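# Push the rolling drawer pedestal fully under the desk

## Task

Get the wheeled drawer pedestal completely beneath the desk, with no part of it protruding past the desk's front or either side. Its drawer fronts must point toward the open room and run parallel to the desk's front edge. The desk should stay roughly where it started. If the robot tips over or finishes leaning, the task fails.

## Robot and tools

ROBOT. A Hello Robot Stretch 4 with a single arm. It has an omni-wheel base, a lift that slides up a mast, an arm that telescopes forward, a wrist (yaw, pitch, roll) and a five-finger hand. It stands about 1.6 m tall, and no part of the base rim is more than 0.23 m from the base origin.

FRAMES. All positions are in metres. Base frame: origin on the floor below the base centre, x ahead, y to the left, z up. hand_pose is reported in this frame and may be somewhat off. The odometry frame is wherever the base frame was at scene start. base_odometry counts wheel rotation only, so wheel slip shows up as travel. Its heading is in radians, left positive, from -3.142 to 3.142.

move. Runs one action, then reports state and any requested images.
- base: an object holding one relative command, measured from the base position in the latest state report (or from where the base actually is, if a move was still running). translate_m: metres, forward positive, -2 to 2. strafe_m: metres, left positive, -2 to 2. rotate_rad: radians, counter-clockwise seen from above positive, -3.2 to 3.2. translate_m and strafe_m may be combined for one straight diagonal drive with no turning. rotate_rad cannot be combined with them.
- joints: absolute targets, keyed by joint name, for the one arm. lift_m 0 to 1.2 m. arm_m 0 to 0.55 m. wrist_yaw_rad -1.134 to 4.276 (0 points ahead, positive turns left, 3.14 is folded back). wrist_pitch_rad -1.117 to 4.259 (0 level, 1.57 pointing down). wrist_roll_rad -1.117 to 4.259 (0 palm up, 1.57 palm to the robot's right, 3.14 palm down). hand_little, hand_ring, hand_middle, hand_index, hand_thumb_bend: -1 curled, +1 straight. hand_thumb_turn: -1 across the palm, +1 beside it. hand_force_limit (-1 to 1, about 0 to 10 N at the fingertip, 15 N for thumb motors) and hand_speed (-0.96 to 1) are settings, not motions. A finger closes until it reaches its target or its load reaches hand_force_limit.
- speeds: top speed per joint, used in place of pace.
- pace: "slow", "default", "fast" or "max". For the base this means 0.1, 0.3, 0.4 or 0.6 m/s and 1, 2, 3 or 4 rad/s. A raised lift lowers the base's maximum speed.
- contact_limits: a number from 0 (stops at the lightest push) to 1 (hardest) for arm_m, lift_m, translate_m, strafe_m or rotate_rad. The default is 0.5. Only put a limit next to its own command. A base limit stays in force until the next action that includes base.
- end_of_arm: "enable_torque", sent by itself, wakes any wrist motor that has shut off.
- cameras: a list of head_camera, head_left_camera, head_right_camera, wrist_camera, or "all".
- blocking: if false, the call returns after about 0.5 s while the motion keeps going.
A joint target outside its range is clipped, and the result reports this. Any other out-of-range value is refused. An unknown key makes the call invalid. A move with no action simply reports state and images. No action runs longer than 15 s.

wait: seconds from 0 to 10, plus optional cameras. It returns early once running moves have settled. stop: brakes every motion and re-brakes slack wheels. zoom_image: camera plus region [x0, y0, x1, y1] in image pixels, at most 504 by 504. Image sizes: head_camera 420x560; head_left_camera and head_right_camera are 420x672 fisheyes that also show the base and arm; wrist_camera is 616x392. show_instructions: displays the reference images. finished_scene: takes the scene number and ends the scene. The pedestal has to stay in place without the robot.

RESULTS. The move line reads "done" or the worst status. base_status and joint_status can read moving, done, off_target (came to rest short and may still be pushing), contact_stop (held back, now slack), time_out, limit_stop_at_own_body, limit_stop_at_tilt (lean over 6 degrees; wheels, lift and arm go limp) or torque_fault. on_its_own lists things you did not command, such as slack joints or a changed tilt. lidar_m: twelve distances in 30-degree sectors, the first straight ahead, then counter-clockwise (4th left, 7th behind, 10th right). "-" means nothing seen or closer than 0.25 m. It sees from about 0.15 m up, so it detects a desk top even where the base could pass beneath. wrist_depth_mm: a 7x7 grid of depths in mm. base_tilt: degrees, forward and right positive. If turned_by_wheels and turned_by_imu differ by more than about 0.1 rad over a move, the base has slipped or struck something. motor_effort is in percent, with the peak in brackets. servo_current is in mA. hand_stopped_by and the *_load_n fields describe the fingers.

CALL ORDER. Once a move or wait is refused, or an uncommanded stop begins, the remaining move, wait and finished_scene calls in the same reply are skipped. Invalid calls do not cause this.

AVOID. Don't ram the desk or the pedestal. Push with the hand or base using slow pace and low contact limits, keep the hand low, and watch base_tilt, motor_effort and the wheel-versus-IMU turn. Pressing the hand with the base can shut off a wrist motor. A strong steady push, especially with the hand high, can tip the robot. Slack lifts sag and slack wheels roll, so moving them again makes them hold. With the hand over the base at a low lift height, or with the wrist folded back and rolled, the wrist can hit the robot's own body.

Each tool is called after "Request:" in YAML: its name, and indented under it one key for each argument.

Reference images:

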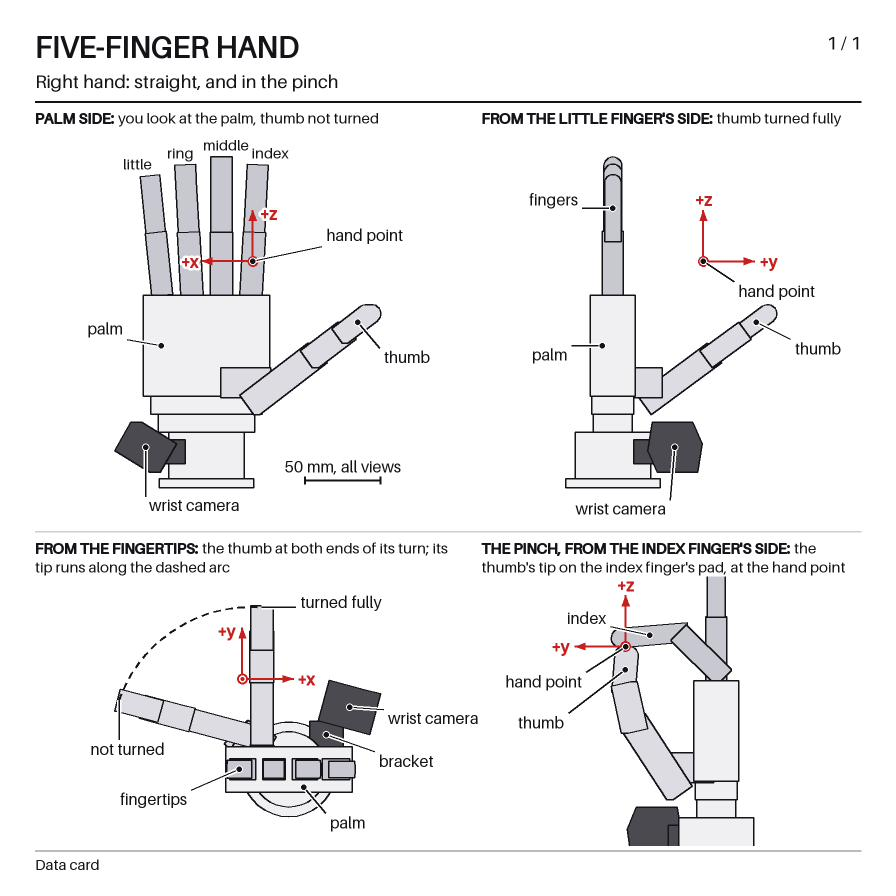

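## Session

Request:
move:

Scene clock: 0.00 s.
base_odometry: x=+0.000 y=+0.000 heading=+0.000
turned_by_wheels: +0.000
turned_by_imu: +0.000
base_tilt: forward=+0.0 right=+0.6
lidar_m: 0.85 0.79 0.81 1.85 1.78 1.60 1.10 1.11 2.83 2.04 1.92 1.23
base_status: not commanded
joint_positions: lift_m=+0.199 arm_m=+0.001 wrist_yaw_rad=+3.183 wrist_pitch_rad=+0.005 wrist_roll_rad=+0.000 hand_little=+1.000 hand_ring=+1.000 hand_middle=+1.000 hand_index=+1.000 hand_thumb_turn=+1.000 hand_thumb_bend=+1.000 hand_force_limit=+0.000 hand_speed=-0.800
joint_status: not commanded
measured_speeds: all 0
hand_stopped_by: target,target,target,target,target,target
little_load_n: 0.0
ring_load_n: -0.5
middle_load_n: 0.0
index_load_n: 0.0
thumb_bend_load_n: 0.0
thumb_turn_load_n: 0.0
motor_effort: lift_m=+20 arm_m=+4 wheel_0=+0 wheel_1=+1 wheel_2=-1
servo_current: wrist_yaw_rad=46 wrist_pitch_rad=39 wrist_roll_rad=39
hand_pose: x=-0.0550 y=+0.1089 z=+0.4363 quat_wxyz=(-0.509, -0.511, +0.491, +0.488) (m; base frame)
wrist_depth_mm: - 134 135 - - - - / - 126 134 - - - - / - 117 142 - - - - / - 133 179 - - - - / 201 1205 - - - - - / 209 1308 1205 1661 1618 - - / - 1025 122 112 - - -
pictures: head_camera, head_left_camera, head_right_camera, wrist_camera

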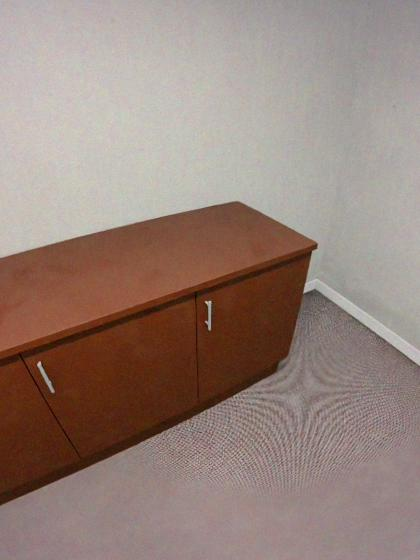

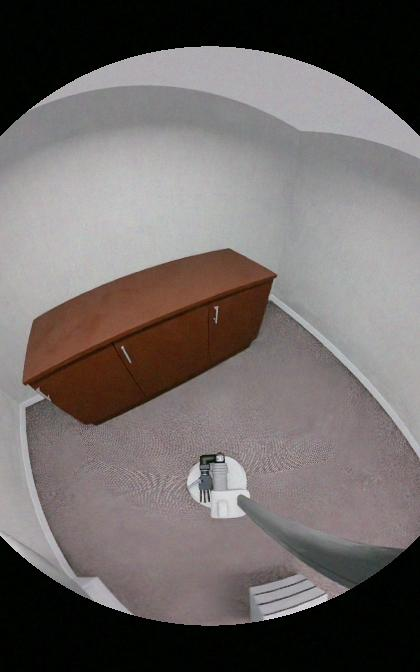

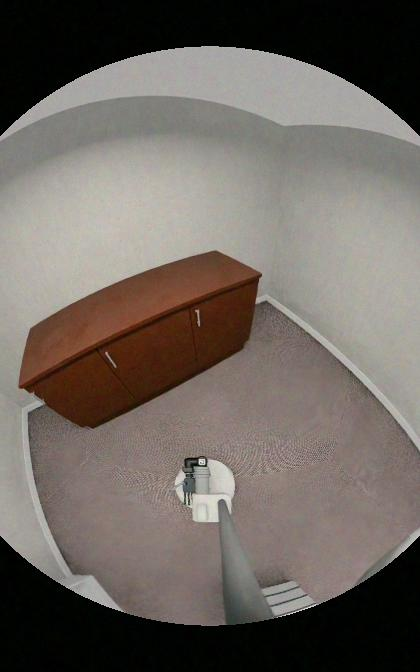

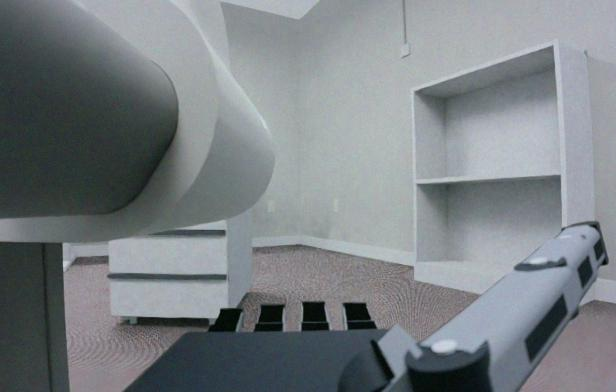

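Request:
move:
  base: {"rotate_rad": -2.6}
  cameras: ["all"]

Scene clock: 2.80 s.
move: done
base_odometry: x=+0.000 y=+0.000 heading=-2.600
turned_by_wheels: -2.600
turned_by_imu: -2.526
base_tilt: forward=+0.0 right=+0.5
lidar_m: 1.11 2.68 2.01 1.91 1.10 0.84 0.79 0.86 1.80 1.76 1.58 1.10
base_status: done
joint_positions: lift_m=+0.199 arm_m=+0.001 wrist_yaw_rad=+3.183 wrist_pitch_rad=+0.005 wrist_roll_rad=+0.000 hand_little=+1.000 hand_ring=+1.000 hand_middle=+1.000 hand_index=+1.000 hand_thumb_turn=+1.000 hand_thumb_bend=+1.000 hand_force_limit=+0.000 hand_speed=-0.800
joint_status: not commanded
measured_speeds: all 0
hand_stopped_by: target,target,target,target,target,target
little_load_n: 0.0
ring_load_n: 0.0
middle_load_n: 0.0
index_load_n: 0.0
thumb_bend_load_n: 0.0
thumb_turn_load_n: 0.0
motor_effort: lift_m=+20(20) arm_m=-3(4) wheel_0=+2(13) wheel_1=+2(13) wheel_2=+0(9)
servo_current: wrist_yaw_rad=59(65) wrist_pitch_rad=33(39) wrist_roll_rad=52(52)
hand_pose: x=-0.0550 y=+0.1089 z=+0.4363 quat_wxyz=(-0.509, -0.511, +0.491, +0.488) (m; base frame)
wrist_depth_mm: - 135 946 960 946 946 917 / - 126 134 976 946 917 917 / - 118 140 960 946 931 917 / - 133 180 960 946 917 917 / 202 991 946 960 946 917 - / 210 1042 1025 960 976 960 - / - 991 122 112 - - -
pictures: head_camera, head_left_camera, head_right_camera, wrist_camera

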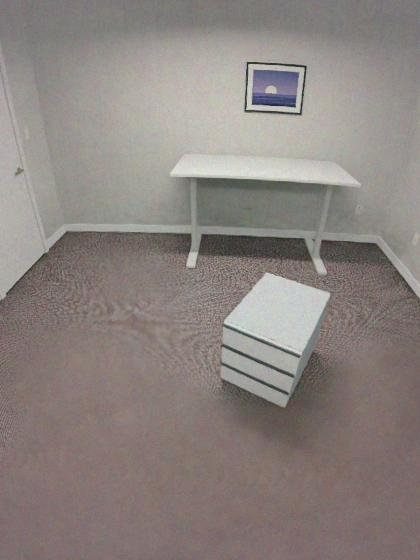

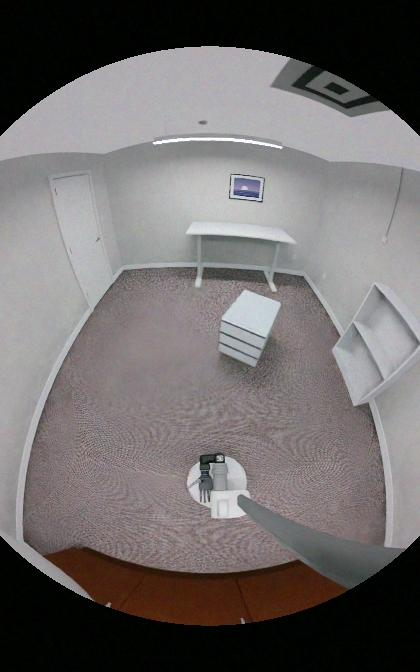

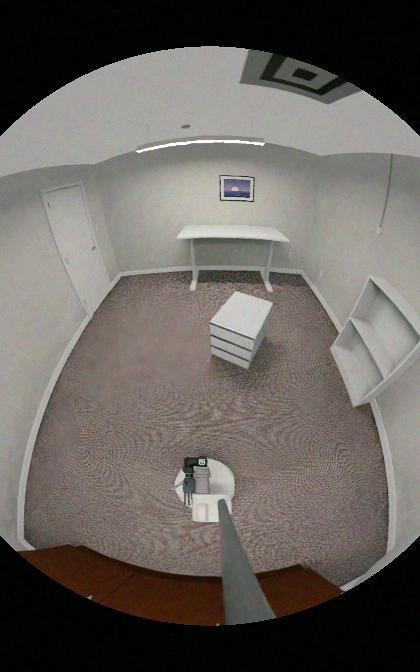

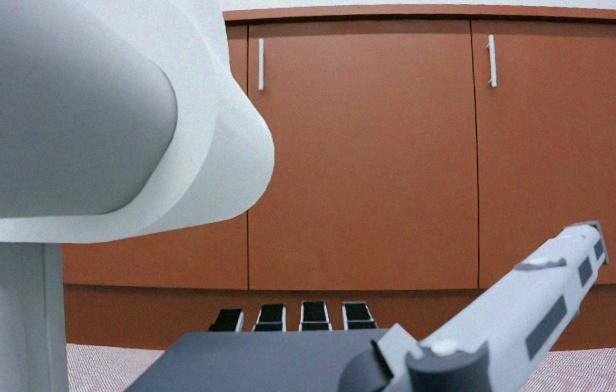

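Request:
move:
  joints: {"lift_m": 0.3, "wrist_yaw_rad": 0.0, "wrist_roll_rad": 0.0}
  cameras: ["all"]

Request:
zoom_image:
  camera: "head_camera"
  region: [150, 130, 420, 420]

Scene clock: 8.50 s.
move: done
base_odometry: x=+0.000 y=+0.000 heading=-2.600
turned_by_wheels: +0.000
turned_by_imu: -0.002
base_tilt: forward=+0.0 right=+0.6
lidar_m: 1.13 2.64 2.00 1.93 1.13 0.83 0.80 0.85 1.81 1.78 1.59 1.11
base_status: not commanded
joint_positions: lift_m=+0.300 arm_m=+0.001 wrist_yaw_rad=+0.003 wrist_pitch_rad=+0.005 wrist_roll_rad=+0.000 hand_little=+1.000 hand_ring=+1.000 hand_middle=+1.000 hand_index=+1.000 hand_thumb_turn=+1.000 hand_thumb_bend=+1.000 hand_force_limit=+0.000 hand_speed=-0.800
joint_status: all done
measured_speeds: all 0
hand_stopped_by: target,target,target,target,target,target
little_load_n: 0.0
ring_load_n: 0.0
middle_load_n: 0.0
index_load_n: 0.0
thumb_bend_load_n: 0.0
thumb_turn_load_n: 0.0
motor_effort: lift_m=+23(27) arm_m=-3(4) wheel_0=+2(2) wheel_1=+2(2) wheel_2=+0(1)
servo_current: wrist_yaw_rad=52(124) wrist_pitch_rad=33(39) wrist_roll_rad=39(65)
hand_pose: x=+0.3935 y=-0.1177 z=+0.5371 quat_wxyz=(+0.498, +0.500, +0.502, +0.500) (m; base frame)
wrist_depth_mm: - - - - - - - / - - - - - - - / - - - - - - - / - - - - - - - / - - - - - - - / 1756 1756 1808 204 - - - / 1182 1229 122 112 - - -
pictures: head_camera, head_left_camera, head_right_camera, wrist_camera

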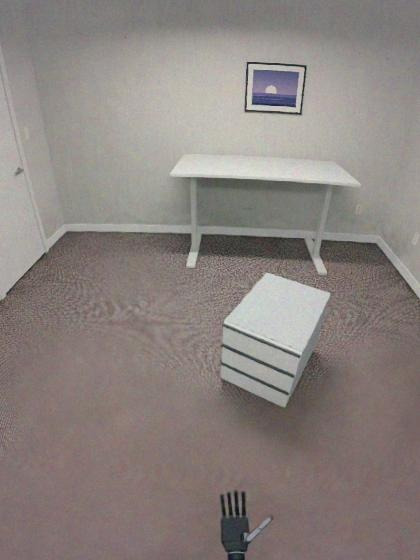

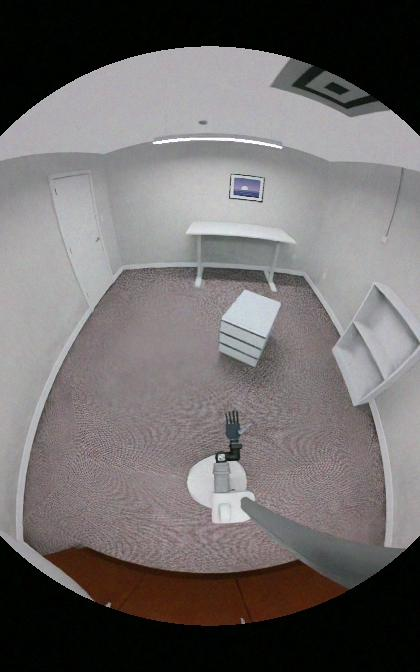

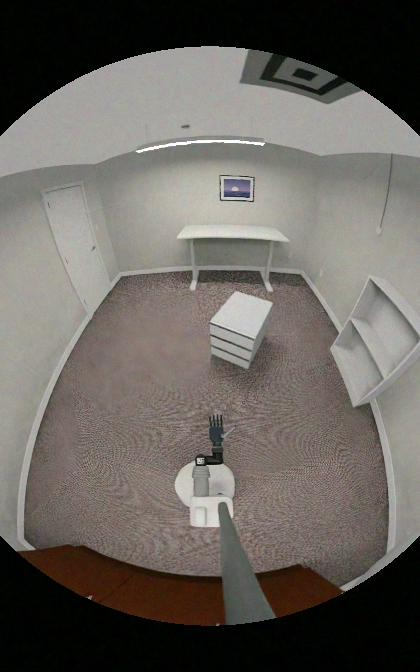

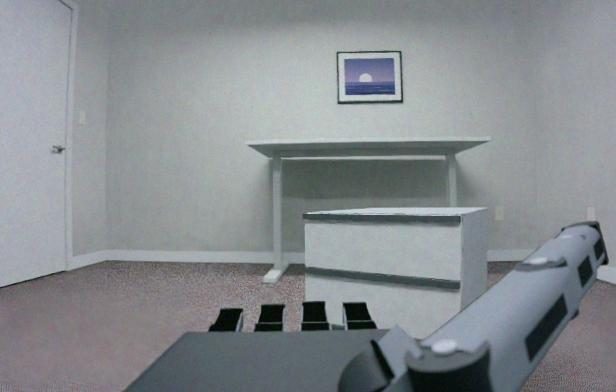

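Scaled by 1.738 from the camera's 420x560 image, which has a finer 1200x1600 frame.

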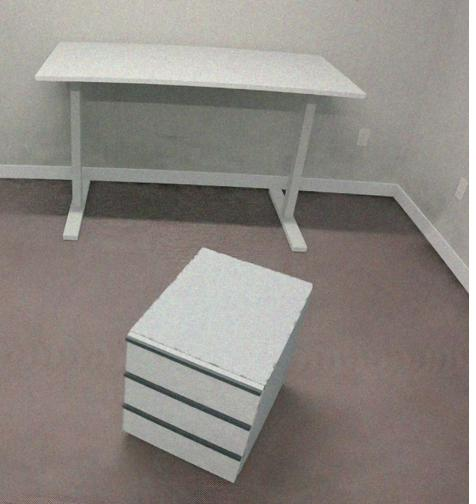

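Request:
move:
  base: {"rotate_rad": -0.084}
  joints: {"wrist_yaw_rad": 3.1, "lift_m": 0.25}

Request:
move:
  base: {"translate_m": 0.72, "strafe_m": -0.18}
  cameras: ["all"]

Scene clock: 20.03 s.
move: done
base_odometry: x=+0.000 y=+0.000 heading=-2.683
turned_by_wheels: -0.084
turned_by_imu: -0.084
base_tilt: forward=+0.0 right=+0.6
lidar_m: 1.13 2.85 2.01 1.93 1.28 0.88 0.79 0.81 1.86 1.78 1.57 1.10
base_status: done
joint_positions: lift_m=+0.250 arm_m=+0.001 wrist_yaw_rad=+3.097 wrist_pitch_rad=+0.005 wrist_roll_rad=+0.000 hand_little=+1.000 hand_ring=+1.000 hand_middle=+1.000 hand_index=+1.000 hand_thumb_turn=+1.000 hand_thumb_bend=+1.000 hand_force_limit=+0.000 hand_speed=-0.800
joint_status: all done
measured_speeds: all 0
hand_stopped_by: target,target,target,target,target,target
little_load_n: 0.0
ring_load_n: 0.0
middle_load_n: 0.0
index_load_n: 0.0
thumb_bend_load_n: 0.0
thumb_turn_load_n: 0.0
motor_effort: lift_m=+17(23) arm_m=-4(4) wheel_0=+2(6) wheel_1=+3(9) wheel_2=+1(6)
servo_current: wrist_yaw_rad=46(137) wrist_pitch_rad=33(39) wrist_roll_rad=33(52)
hand_pose: x=-0.0448 y=+0.1279 z=+0.4876 quat_wxyz=(-0.488, -0.490, +0.512, +0.510) (m; base frame)
wrist_depth_mm: - 137 946 960 991 1025 - / - 137 960 976 1008 1060 1060 / - 136 195 991 991 1042 1078 / 116 137 273 976 991 1008 1060 / 878 946 946 976 976 1025 - / 891 931 946 976 1008 1008 - / 960 976 122 112 - - -
pictures: none

Scene clock: 23.97 s.
move: done
base_odometry: x=-0.725 y=-0.157 heading=-2.683
turned_by_wheels: +0.000
turned_by_imu: -0.001
base_tilt: forward=-0.1 right=+0.5
lidar_m: 0.38 0.53 2.23 2.12 2.22 1.57 1.51 1.54 1.66 1.27 1.29 0.38
base_status: done
joint_positions: lift_m=+0.250 arm_m=+0.001 wrist_yaw_rad=+3.098 wrist_pitch_rad=+0.005 wrist_roll_rad=+0.000 hand_little=+1.000 hand_ring=+1.000 hand_middle=+1.000 hand_index=+1.000 hand_thumb_turn=+1.000 hand_thumb_bend=+1.000 hand_force_limit=+0.000 hand_speed=-0.800
joint_status: not commanded
measured_speeds: all 0
hand_stopped_by: target,target,target,target,target,target
little_load_n: 0.0
ring_load_n: 0.0
middle_load_n: 0.0
index_load_n: 0.0
thumb_bend_load_n: 0.0
thumb_turn_load_n: 0.0
motor_effort: lift_m=+17(17) arm_m=-4(4) wheel_0=+4(15) wheel_1=+2(9) wheel_2=-3(14)
servo_current: wrist_yaw_rad=39(65) wrist_pitch_rad=33(46) wrist_roll_rad=46(52)
hand_pose: x=-0.0449 y=+0.1279 z=+0.4876 quat_wxyz=(-0.488, -0.490, +0.512, +0.510) (m; base frame)
wrist_depth_mm: - 137 - - - - - / - 137 - - - - - / - 136 195 1708 1756 1863 - / 116 137 257 1708 1708 1808 - / - 1661 1618 1661 1661 1808 - / 1618 1661 1661 1756 1808 1808 - / 1098 1118 121 112 - - -
pictures: head_camera, head_left_camera, head_right_camera, wrist_camera

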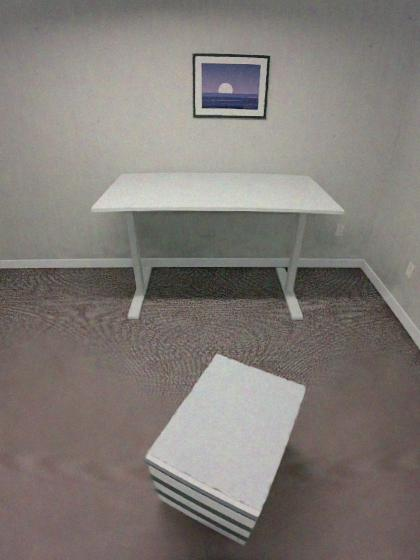

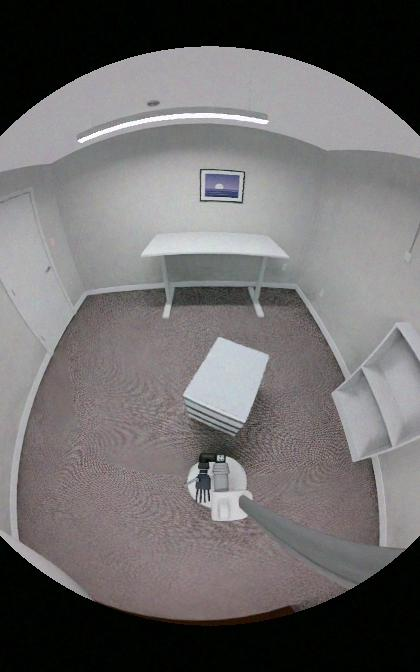

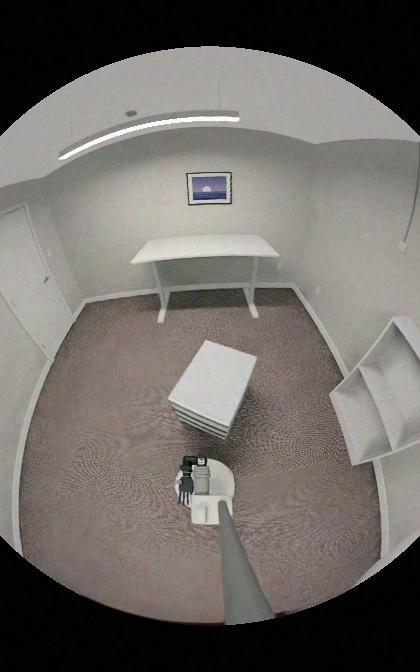

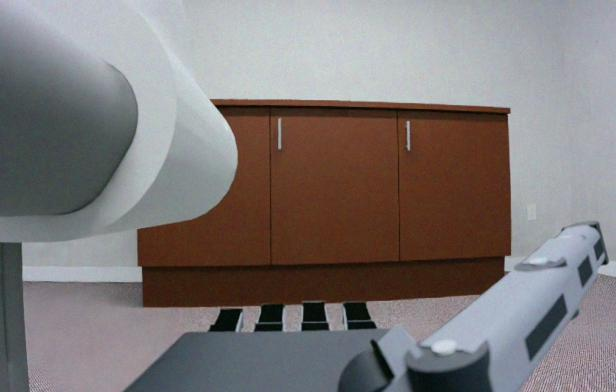

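Request:
move:
  base: {"translate_m": 0.15, "strafe_m": 0.05}

Request:
move:
  base: {"translate_m": 0.15}
  pace: "slow"
  cameras: ["head_camera", "head_left_camera"]

Scene clock: 28.20 s.
move: done
base_odometry: x=-0.837 y=-0.268 heading=-2.683
turned_by_wheels: +0.000
turned_by_imu: -0.002
base_tilt: forward=-0.1 right=+0.6
lidar_m: 0.27 0.35 2.20 2.07 2.17 1.76 1.66 1.71 1.69 1.32 1.35 0.25
base_status: done
joint_positions: lift_m=+0.250 arm_m=+0.001 wrist_yaw_rad=+3.098 wrist_pitch_rad=+0.005 wrist_roll_rad=+0.000 hand_little=+1.000 hand_ring=+1.000 hand_middle=+1.000 hand_index=+1.000 hand_thumb_turn=+1.000 hand_thumb_bend=+1.000 hand_force_limit=+0.000 hand_speed=-0.800
joint_status: not commanded
measured_speeds: all 0
hand_stopped_by: target,target,target,target,target,target
little_load_n: 0.0
ring_load_n: 0.0
middle_load_n: 0.0
index_load_n: 0.0
thumb_bend_load_n: 0.0
thumb_turn_load_n: 0.0
motor_effort: lift_m=+17(17) arm_m=-4(4) wheel_0=+2(9) wheel_1=+4(15) wheel_2=-2(12)
servo_current: wrist_yaw_rad=46(65) wrist_pitch_rad=26(39) wrist_roll_rad=46(59)
hand_pose: x=-0.0449 y=+0.1278 z=+0.4876 quat_wxyz=(-0.488, -0.490, +0.512, +0.510) (m; base frame)
wrist_depth_mm: - 137 - - - - - / - 137 - - - - - / - 136 193 1863 1983 1921 - / 116 137 256 1863 1921 1921 - / - 1756 1863 1808 1863 - - / 1618 1708 1708 1921 1808 1863 - / 1098 1138 122 112 - - -
pictures: none

Scene clock: 30.20 s.
move: contact_stop
base_odometry: x=-0.933 y=-0.316 heading=-2.688
turned_by_wheels: -0.005
turned_by_imu: -0.006
base_tilt: forward=+0.0 right=+0.6
lidar_m: 0.25 0.27 2.21 2.08 2.16 1.90 1.77 1.83 1.69 1.30 0.25 0.25
base_status: translate_m contact_stop (by the wheels' count: +0.107 of +0.150)
joint_positions: lift_m=+0.250 arm_m=+0.001 wrist_yaw_rad=+3.098 wrist_pitch_rad=+0.005 wrist_roll_rad=+0.000 hand_little=+1.000 hand_ring=+1.000 hand_middle=+1.000 hand_index=+1.000 hand_thumb_turn=+1.000 hand_thumb_bend=+1.000 hand_force_limit=+0.000 hand_speed=-0.800
joint_status: not commanded
measured_speeds: all 0
hand_stopped_by: target,target,target,target,target,target
little_load_n: 0.0
ring_load_n: 0.0
middle_load_n: 0.0
index_load_n: 0.0
thumb_bend_load_n: 0.0
thumb_turn_load_n: 0.0
on_its_own: the wheels are slack since a contact_stop
motor_effort: lift_m=+17(18) arm_m=-4(4) wheel_0=+0(13) wheel_1=+0(13) wheel_2=+0(25)
servo_current: wrist_yaw_rad=39(65) wrist_pitch_rad=33(39) wrist_roll_rad=46(52)
hand_pose: x=-0.0449 y=+0.1278 z=+0.4876 quat_wxyz=(-0.488, -0.490, +0.512, +0.510) (m; base frame)
wrist_depth_mm: - 137 - - - - - / - 137 - - - - - / - 134 190 1921 - - - / 115 136 253 1921 1983 - - / - - 1983 1983 - - - / 1576 1618 1661 1863 1808 1808 - / 1098 1138 122 112 - - -
pictures: head_camera, head_left_camera

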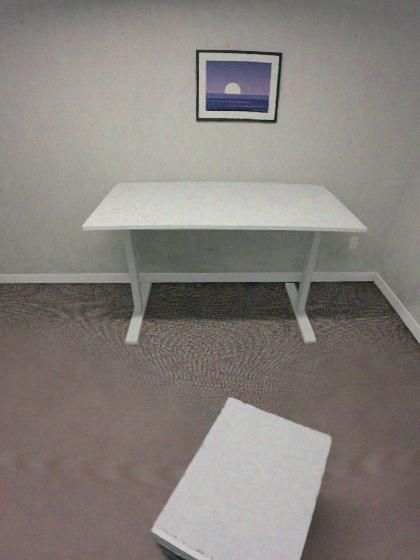

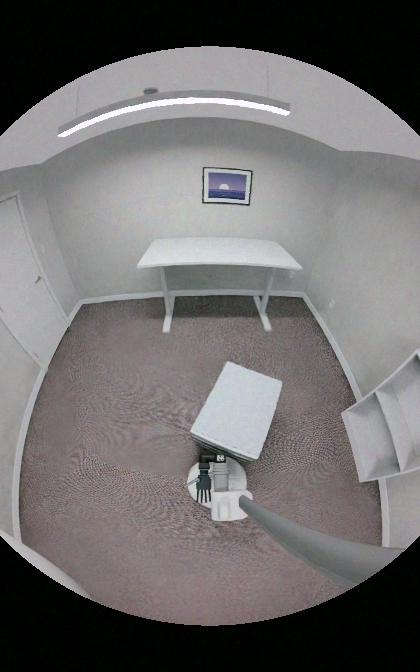

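Request:
move:
  base: {"translate_m": 0.08}
  pace: "slow"
  contact_limits: {"translate_m": 0.8}
  cameras: ["head_camera", "head_left_camera"]

Scene clock: 32.53 s.
move: done
base_odometry: x=-1.004 y=-0.351 heading=-2.688
turned_by_wheels: -0.001
turned_by_imu: -0.002
base_tilt: forward=-0.1 right=+0.6
lidar_m: 0.25 0.26 2.24 2.08 2.18 1.98 1.84 1.88 1.41 1.29 0.25 0.25
base_status: done
joint_positions: lift_m=+0.250 arm_m=+0.001 wrist_yaw_rad=+3.098 wrist_pitch_rad=+0.005 wrist_roll_rad=+0.000 hand_little=+1.000 hand_ring=+1.000 hand_middle=+1.000 hand_index=+1.000 hand_thumb_turn=+1.000 hand_thumb_bend=+1.000 hand_force_limit=+0.000 hand_speed=-0.800
joint_status: not commanded
measured_speeds: all 0
hand_stopped_by: target,target,target,target,target,target
little_load_n: 0.0
ring_load_n: -0.5
middle_load_n: 0.0
index_load_n: 0.0
thumb_bend_load_n: 0.0
thumb_turn_load_n: 0.0
motor_effort: lift_m=+18(18) arm_m=-4(4) wheel_0=+10(17) wheel_1=+6(12) wheel_2=-24(30)
servo_current: wrist_yaw_rad=46(65) wrist_pitch_rad=26(39) wrist_roll_rad=39(52)
contact_limits: translate_m 0.8
hand_pose: x=-0.0449 y=+0.1278 z=+0.4876 quat_wxyz=(-0.488, -0.490, +0.512, +0.510) (m; base frame)
wrist_depth_mm: - 137 - - - - - / - 137 - - - - - / - 136 191 - - - - / 113 136 256 - - - - / - - 1983 - - - - / 1661 1661 1661 1863 1863 1808 - / 1078 1118 122 112 - - -
pictures: head_camera, head_left_camera

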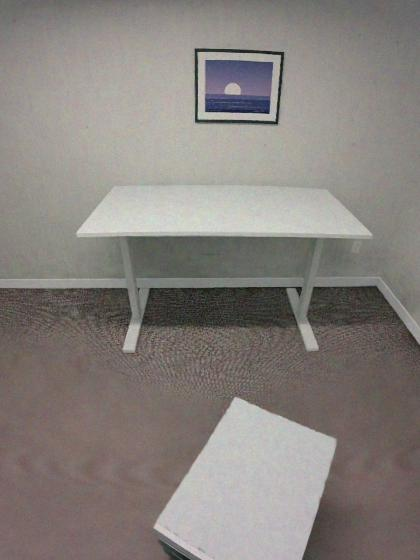

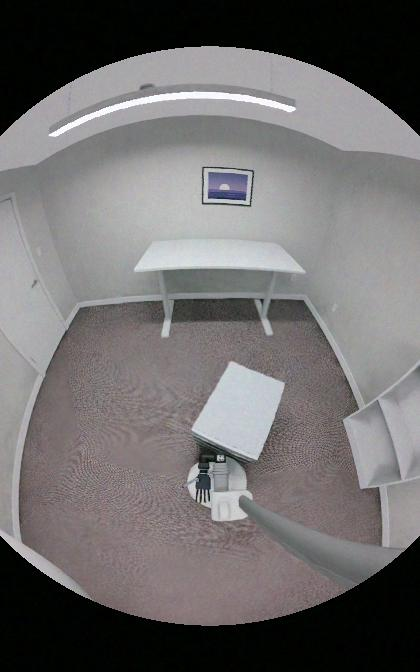

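Request:
move:
  base: {"translate_m": -0.075, "strafe_m": -0.09}

Request:
move:
  base: {"translate_m": 0.133, "strafe_m": -0.069}
  pace: "slow"
  contact_limits: {"translate_m": 0.8, "strafe_m": 0.8}
  cameras: ["head_camera", "head_right_camera"]

Scene clock: 35.97 s.
move: done
base_odometry: x=-0.976 y=-0.237 heading=-2.688
turned_by_wheels: +0.000
turned_by_imu: -0.001
base_tilt: forward=+0.0 right=+0.6
lidar_m: 0.25 0.32 2.30 2.20 2.25 1.90 1.77 1.83 1.30 1.21 1.22 0.25
base_status: done
joint_positions: lift_m=+0.250 arm_m=+0.001 wrist_yaw_rad=+3.098 wrist_pitch_rad=+0.005 wrist_roll_rad=+0.000 hand_little=+1.000 hand_ring=+1.000 hand_middle=+1.000 hand_index=+1.000 hand_thumb_turn=+1.000 hand_thumb_bend=+1.000 hand_force_limit=+0.000 hand_speed=-0.800
joint_status: not commanded
measured_speeds: all 0
hand_stopped_by: target,target,target,target,target,target
little_load_n: 0.0
ring_load_n: 0.0
middle_load_n: 0.0
index_load_n: 0.0
thumb_bend_load_n: 0.0
thumb_turn_load_n: 0.0
motor_effort: lift_m=+17(18) arm_m=-3(4) wheel_0=+2(17) wheel_1=-4(16) wheel_2=+2(22)
servo_current: wrist_yaw_rad=52(65) wrist_pitch_rad=26(39) wrist_roll_rad=39(52)
hand_pose: x=-0.0449 y=+0.1277 z=+0.4876 quat_wxyz=(-0.488, -0.490, +0.512, +0.510) (m; base frame)
wrist_depth_mm: - 137 - - - - - / - 136 - - - - - / - 136 175 1983 - - - / 113 136 234 1921 1921 - - / - - 1863 - 1983 - - / 1576 1576 1618 1921 1808 1808 - / 1098 1118 122 112 - - -
pictures: none

"contact_limits": translate_m and strafe_m are given together and make one move, which takes one limit: state it under one of them only

Request:
move:
  base: {"translate_m": 0.133, "strafe_m": -0.069}
  pace: "slow"
  contact_limits: {"translate_m": 0.8}
  cameras: ["head_camera", "head_right_camera"]

Scene clock: 38.87 s.
move: done
base_odometry: x=-1.125 y=-0.233 heading=-2.689
turned_by_wheels: +0.000
turned_by_imu: -0.002
base_tilt: forward=-0.1 right=+0.5
lidar_m: 0.25 0.25 2.38 2.26 2.33 2.03 1.87 2.18 1.25 1.14 1.50 0.25
base_status: done
joint_positions: lift_m=+0.250 arm_m=+0.001 wrist_yaw_rad=+3.098 wrist_pitch_rad=+0.005 wrist_roll_rad=+0.000 hand_little=+1.000 hand_ring=+1.000 hand_middle=+1.000 hand_index=+1.000 hand_thumb_turn=+1.000 hand_thumb_bend=+1.000 hand_force_limit=+0.000 hand_speed=-0.800
joint_status: not commanded
measured_speeds: all 0
hand_stopped_by: target,target,target,target,target,target
little_load_n: 0.0
ring_load_n: 0.0
middle_load_n: 0.0
index_load_n: 0.0
thumb_bend_load_n: -0.5
thumb_turn_load_n: 0.0
motor_effort: lift_m=+17(18) arm_m=-4(4) wheel_0=+14(21) wheel_1=+4(10) wheel_2=-19(30)
servo_current: wrist_yaw_rad=39(65) wrist_pitch_rad=39(39) wrist_roll_rad=33(52)
contact_limits: translate_m 0.8
hand_pose: x=-0.0449 y=+0.1277 z=+0.4876 quat_wxyz=(-0.488, -0.490, +0.512, +0.510) (m; base frame)
wrist_depth_mm: - 137 - - - - - / - 136 - - - - - / - 135 178 - - - - / 113 136 253 - - - - / - - - - - - - / 1576 1618 1661 1921 1756 1863 - / 1078 1118 122 112 - - -
pictures: head_camera, head_right_camera

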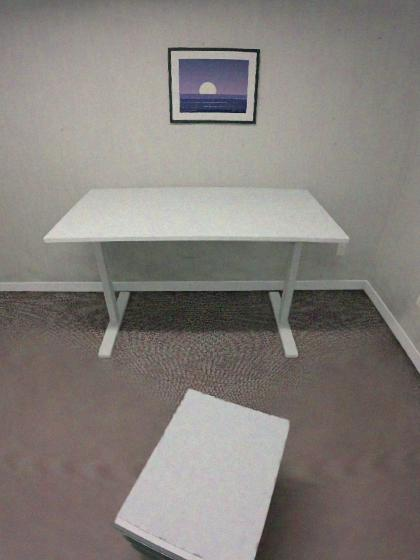

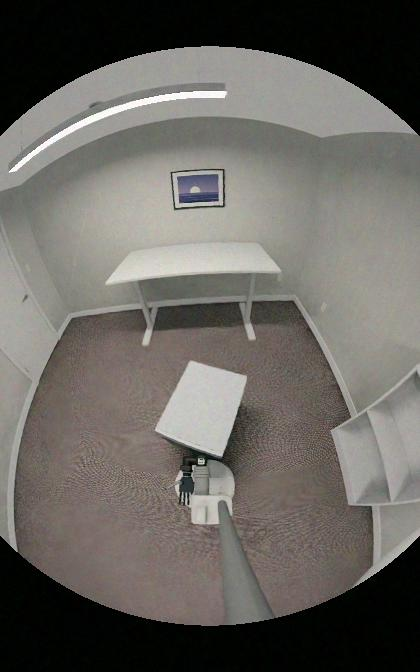

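Request:
move:
  base: {"translate_m": 0.12, "strafe_m": -0.04}
  pace: "slow"
  contact_limits: {"translate_m": 0.8}
  cameras: ["head_camera", "head_right_camera"]

Scene clock: 42.13 s.
move: done
base_odometry: x=-1.250 y=-0.249 heading=-2.689
turned_by_wheels: +0.000
turned_by_imu: -0.003
base_tilt: forward=-0.1 right=+0.6
lidar_m: 0.26 0.25 2.39 2.31 2.39 2.15 1.99 2.13 1.20 1.09 1.46 0.25
base_status: done
joint_positions: lift_m=+0.250 arm_m=+0.001 wrist_yaw_rad=+3.098 wrist_pitch_rad=+0.005 wrist_roll_rad=+0.000 hand_little=+1.000 hand_ring=+1.000 hand_middle=+1.000 hand_index=+1.000 hand_thumb_turn=+1.000 hand_thumb_bend=+1.000 hand_force_limit=+0.000 hand_speed=-0.800
joint_status: not commanded
measured_speeds: all 0
hand_stopped_by: target,target,target,target,target,target
little_load_n: 0.0
ring_load_n: 0.0
middle_load_n: 0.0
index_load_n: 0.0
thumb_bend_load_n: 0.0
thumb_turn_load_n: 0.0
motor_effort: lift_m=+18(18) arm_m=-4(4) wheel_0=+10(18) wheel_1=+6(14) wheel_2=-21(31)
servo_current: wrist_yaw_rad=39(72) wrist_pitch_rad=33(46) wrist_roll_rad=39(52)
contact_limits: translate_m 0.8
hand_pose: x=-0.0449 y=+0.1277 z=+0.4876 quat_wxyz=(-0.488, -0.490, +0.512, +0.510) (m; base frame)
wrist_depth_mm: - 137 - - - - - / - 137 - - - - - / - 135 189 - - - - / 115 137 267 - - - - / - - - - - - - / 1576 1618 1661 1863 1808 1808 - / 1118 1138 122 112 - - -
pictures: head_camera, head_right_camera

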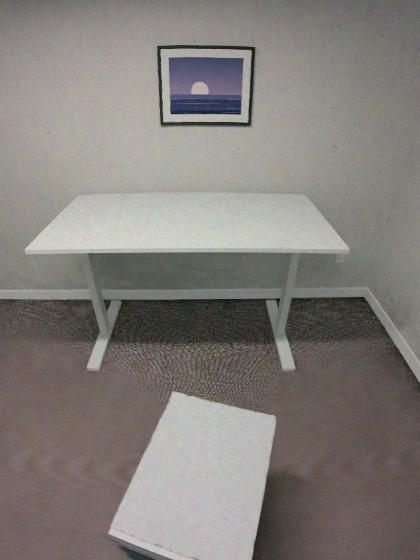

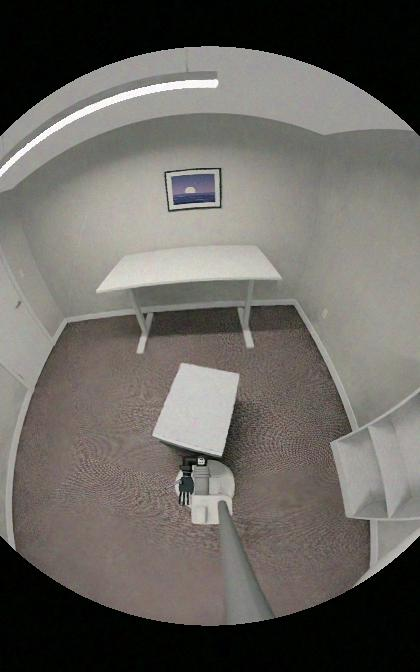

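Request:
move:
  base: {"translate_m": 0.13, "strafe_m": -0.06}
  pace: "slow"
  contact_limits: {"translate_m": 0.8}
  cameras: ["head_camera", "head_right_camera"]

Scene clock: 46.97 s.
move: done
base_odometry: x=-1.392 y=-0.252 heading=-2.689
turned_by_wheels: +0.000
turned_by_imu: -0.002
base_tilt: forward=-0.1 right=+0.5
lidar_m: 0.25 0.25 0.33 2.37 2.45 2.30 2.12 2.05 1.10 1.02 1.38 0.25
base_status: done
joint_positions: lift_m=+0.250 arm_m=+0.001 wrist_yaw_rad=+3.098 wrist_pitch_rad=+0.005 wrist_roll_rad=+0.000 hand_little=+1.000 hand_ring=+1.000 hand_middle=+1.000 hand_index=+1.000 hand_thumb_turn=+1.000 hand_thumb_bend=+1.000 hand_force_limit=+0.000 hand_speed=-0.800
joint_status: not commanded
measured_speeds: all 0
hand_stopped_by: target,target,target,target,target,target
little_load_n: 0.0
ring_load_n: 0.0
middle_load_n: 0.0
index_load_n: 0.0
thumb_bend_load_n: 0.0
thumb_turn_load_n: 0.0
motor_effort: lift_m=+17(18) arm_m=-4(4) wheel_0=+12(21) wheel_1=+6(12) wheel_2=-19(27)
servo_current: wrist_yaw_rad=33(72) wrist_pitch_rad=33(39) wrist_roll_rad=52(52)
contact_limits: translate_m 0.8
hand_pose: x=-0.0449 y=+0.1277 z=+0.4876 quat_wxyz=(-0.488, -0.490, +0.512, +0.510) (m; base frame)
wrist_depth_mm: - 138 - - - - - / - 137 - - - - - / - 135 190 - - - - / 112 136 255 - - - - / - - - - - - - / 1661 1661 1708 1863 1808 1808 - / 1098 1160 122 112 - - -
pictures: head_camera, head_right_camera

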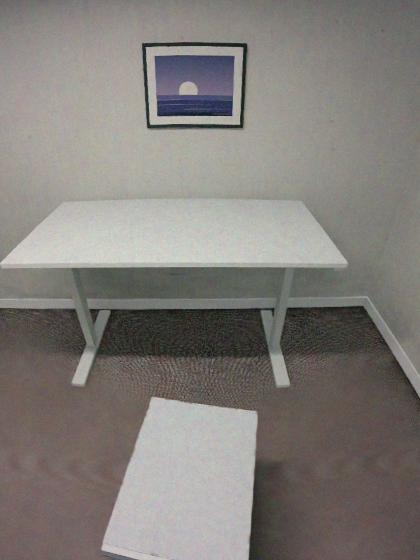

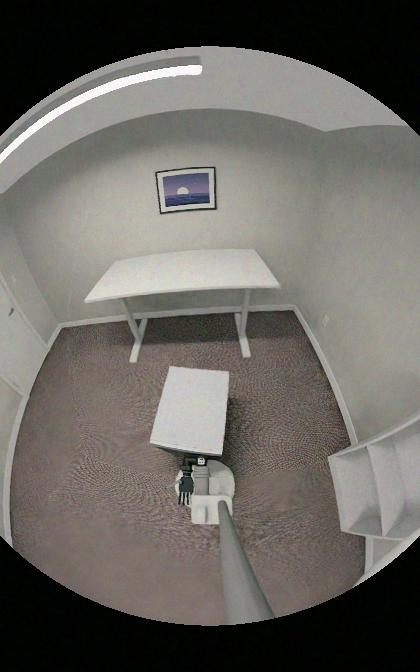

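Request:
move:
  base: {"translate_m": 0.12, "strafe_m": -0.03}
  pace: "slow"
  contact_limits: {"translate_m": 0.8}
  cameras: ["head_camera", "head_right_camera"]

Scene clock: 51.57 s.
move: done
base_odometry: x=-1.513 y=-0.277 heading=-2.690
turned_by_wheels: +0.000
turned_by_imu: -0.004
base_tilt: forward=-0.1 right=+0.6
lidar_m: 0.25 0.25 0.31 2.37 2.47 2.37 2.23 2.01 1.05 0.98 1.36 0.25
base_status: done
joint_positions: lift_m=+0.250 arm_m=+0.001 wrist_yaw_rad=+3.098 wrist_pitch_rad=+0.005 wrist_roll_rad=+0.000 hand_little=+1.000 hand_ring=+1.000 hand_middle=+1.000 hand_index=+1.000 hand_thumb_turn=+1.000 hand_thumb_bend=+1.000 hand_force_limit=+0.000 hand_speed=-0.800
joint_status: not commanded
measured_speeds: all 0
hand_stopped_by: target,target,target,target,target,target
little_load_n: 0.0
ring_load_n: 0.0
middle_load_n: 0.0
index_load_n: 0.0
thumb_bend_load_n: 0.0
thumb_turn_load_n: 0.0
motor_effort: lift_m=+17(18) arm_m=-3(4) wheel_0=+8(18) wheel_1=+7(14) wheel_2=-21(29)
servo_current: wrist_yaw_rad=46(59) wrist_pitch_rad=39(39) wrist_roll_rad=39(52)
contact_limits: translate_m 0.8
hand_pose: x=-0.0449 y=+0.1277 z=+0.4876 quat_wxyz=(-0.488, -0.490, +0.512, +0.510) (m; base frame)
wrist_depth_mm: - 137 - - - - - / - 137 - - - - - / - 135 190 - - - - / 113 137 256 - - - - / - - - - - - - / 1576 1618 1661 1921 1863 1808 - / 1078 1138 122 112 - - -
pictures: head_camera, head_right_camera

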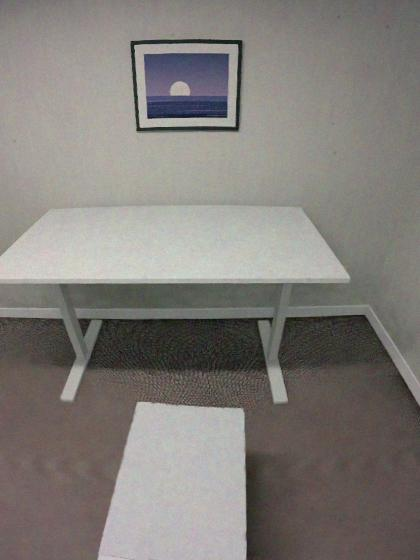

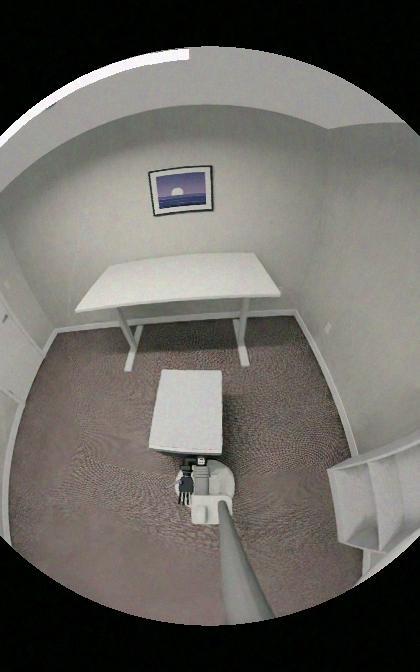

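Request:
move:
  base: {"translate_m": 0.08}
  pace: "slow"
  contact_limits: {"translate_m": 0.8}

Request:
move:
  base: {"translate_m": -0.04, "strafe_m": 0.1}

Request:
move:
  base: {"translate_m": 0.14}
  pace: "slow"
  contact_limits: {"translate_m": 0.8}
  cameras: ["head_camera", "head_right_camera"]

Scene clock: 54.67 s.
move: done
base_odometry: x=-1.584 y=-0.312 heading=-2.690
turned_by_wheels: +0.000
turned_by_imu: -0.003
base_tilt: forward=+0.0 right=+0.6
lidar_m: 0.25 0.25 0.28 2.41 2.49 2.52 2.32 1.99 1.04 1.01 1.35 0.27
base_status: done
joint_positions: lift_m=+0.250 arm_m=+0.001 wrist_yaw_rad=+3.098 wrist_pitch_rad=+0.005 wrist_roll_rad=+0.000 hand_little=+1.000 hand_ring=+1.000 hand_middle=+1.000 hand_index=+1.000 hand_thumb_turn=+1.000 hand_thumb_bend=+1.000 hand_force_limit=+0.000 hand_speed=-0.800
joint_status: not commanded
measured_speeds: all 0
hand_stopped_by: target,target,target,target,target,target
little_load_n: 0.0
ring_load_n: 0.0
middle_load_n: 0.0
index_load_n: -0.5
thumb_bend_load_n: 0.0
thumb_turn_load_n: 0.0
motor_effort: lift_m=+17(18) arm_m=-3(4) wheel_0=+6(12) wheel_1=+12(17) wheel_2=-22(31)
servo_current: wrist_yaw_rad=52(59) wrist_pitch_rad=39(39) wrist_roll_rad=46(46)
contact_limits: translate_m 0.8
hand_pose: x=-0.0449 y=+0.1277 z=+0.4876 quat_wxyz=(-0.488, -0.490, +0.512, +0.510) (m; base frame)
wrist_depth_mm: - 138 - - - - - / - 137 - - - - - / - 135 190 - - - - / 113 136 256 - - - - / - - - - - - - / 1576 1618 1661 1921 1808 1808 - / 1078 1098 122 112 - - -
pictures: none

Scene clock: 56.27 s.
move: done
base_odometry: x=-1.505 y=-0.384 heading=-2.690
turned_by_wheels: +0.000
turned_by_imu: -0.001
base_tilt: forward=-0.1 right=+0.5
lidar_m: 0.25 0.25 2.43 2.30 2.37 2.44 2.27 2.13 1.18 1.08 1.46 0.25
base_status: done
joint_positions: lift_m=+0.250 arm_m=+0.001 wrist_yaw_rad=+3.098 wrist_pitch_rad=+0.005 wrist_roll_rad=+0.000 hand_little=+1.000 hand_ring=+1.000 hand_middle=+1.000 hand_index=+1.000 hand_thumb_turn=+1.000 hand_thumb_bend=+1.000 hand_force_limit=+0.000 hand_speed=-0.800
joint_status: not commanded
measured_speeds: all 0
hand_stopped_by: target,target,target,target,target,target
little_load_n: 0.0
ring_load_n: 0.0
middle_load_n: 0.0
index_load_n: 0.0
thumb_bend_load_n: 0.0
thumb_turn_load_n: 0.0
motor_effort: lift_m=+18(18) arm_m=-4(4) wheel_0=-4(16) wheel_1=+4(18) wheel_2=+1(20)
servo_current: wrist_yaw_rad=46(65) wrist_pitch_rad=39(39) wrist_roll_rad=39(46)
hand_pose: x=-0.0449 y=+0.1277 z=+0.4876 quat_wxyz=(-0.488, -0.490, +0.512, +0.510) (m; base frame)
wrist_depth_mm: - 138 - - - - - / - 137 - - - - - / - 135 192 - - - - / 112 137 254 - - - - / - - - - - - - / 1661 1618 1576 1921 1756 1808 - / 1118 1118 122 112 - - -
pictures: none

Scene clock: 58.97 s.
move: done
base_odometry: x=-1.630 y=-0.445 heading=-2.689
turned_by_wheels: +0.000
turned_by_imu: -0.001
base_tilt: forward=-0.1 right=+0.5
lidar_m: 0.25 0.25 2.34 2.30 2.39 2.60 2.43 2.09 1.16 1.12 1.44 0.25
base_status: done
joint_positions: lift_m=+0.250 arm_m=+0.001 wrist_yaw_rad=+3.098 wrist_pitch_rad=+0.005 wrist_roll_rad=+0.000 hand_little=+1.000 hand_ring=+1.000 hand_middle=+1.000 hand_index=+1.000 hand_thumb_turn=+1.000 hand_thumb_bend=+1.000 hand_force_limit=+0.000 hand_speed=-0.800
joint_status: not commanded
measured_speeds: all 0
hand_stopped_by: target,target,target,target,target,target
little_load_n: 0.0
ring_load_n: 0.0
middle_load_n: 0.0
index_load_n: 0.0
thumb_bend_load_n: 0.0
thumb_turn_load_n: 0.0
motor_effort: lift_m=+18(18) arm_m=-4(4) wheel_0=+12(17) wheel_1=+10(18) wheel_2=-19(29)
servo_current: wrist_yaw_rad=39(65) wrist_pitch_rad=26(39) wrist_roll_rad=33(52)
contact_limits: translate_m 0.8
hand_pose: x=-0.0449 y=+0.1277 z=+0.4876 quat_wxyz=(-0.488, -0.490, +0.512, +0.510) (m; base frame)
wrist_depth_mm: - 137 - - - - - / - 137 - - - - - / - 135 191 - - - - / 112 137 256 - - - - / - - - - - - - / 1537 1618 1661 1921 1756 1808 - / 1118 1138 121 112 - - -
pictures: head_camera, head_right_camera

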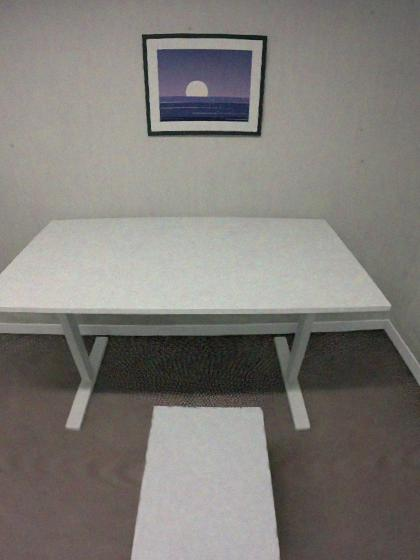

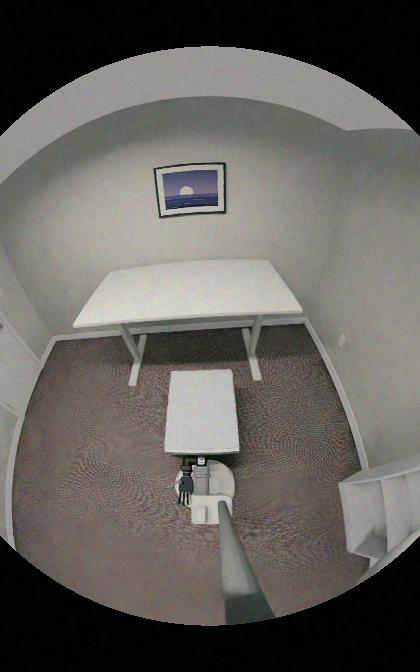

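Request:
move:
  base: {"translate_m": 0.35}
  pace: "slow"
  contact_limits: {"translate_m": 0.8}
  cameras: ["head_camera", "head_right_camera"]

Scene clock: 64.43 s.
move: done
base_odometry: x=-1.944 y=-0.597 heading=-2.689
turned_by_wheels: +0.000
turned_by_imu: -0.002
base_tilt: forward=-0.1 right=+0.6
lidar_m: 0.27 0.26 0.27 2.31 2.40 2.94 2.77 1.69 1.26 1.37 0.79 0.25
base_status: done
joint_positions: lift_m=+0.250 arm_m=+0.001 wrist_yaw_rad=+3.098 wrist_pitch_rad=+0.005 wrist_roll_rad=+0.000 hand_little=+1.000 hand_ring=+1.000 hand_middle=+1.000 hand_index=+1.000 hand_thumb_turn=+1.000 hand_thumb_bend=+1.000 hand_force_limit=+0.000 hand_speed=-0.800
joint_status: not commanded
measured_speeds: all 0
hand_stopped_by: target,target,target,target,target,target
little_load_n: 0.0
ring_load_n: 0.0
middle_load_n: 0.0
index_load_n: 0.0
thumb_bend_load_n: 0.0
thumb_turn_load_n: 0.0
motor_effort: lift_m=+18(18) arm_m=-3(4) wheel_0=+12(19) wheel_1=+12(18) wheel_2=-19(26)
servo_current: wrist_yaw_rad=39(72) wrist_pitch_rad=33(46) wrist_roll_rad=39(52)
contact_limits: translate_m 0.8
hand_pose: x=-0.0449 y=+0.1277 z=+0.4876 quat_wxyz=(-0.488, -0.490, +0.512, +0.510) (m; base frame)
wrist_depth_mm: - 137 - - - - - / - 137 - - - - - / - 135 191 - - - - / 112 136 255 - - - - / - - - - - - - / 1576 1661 1708 1808 1863 1808 - / 1098 1118 122 112 - - -
pictures: head_camera, head_right_camera

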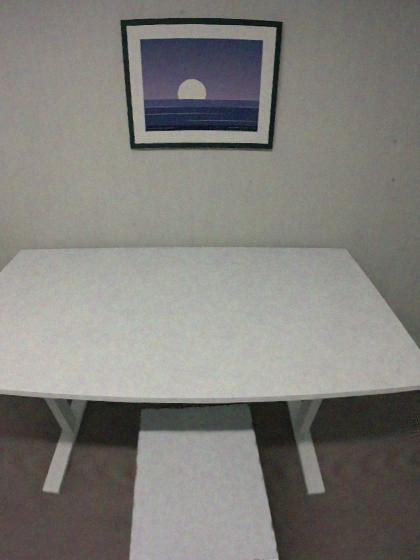

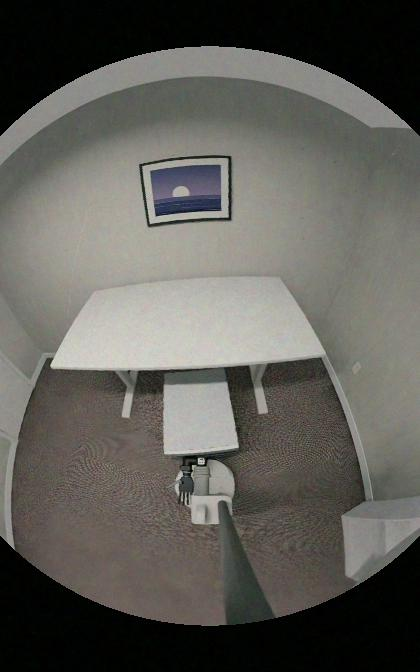

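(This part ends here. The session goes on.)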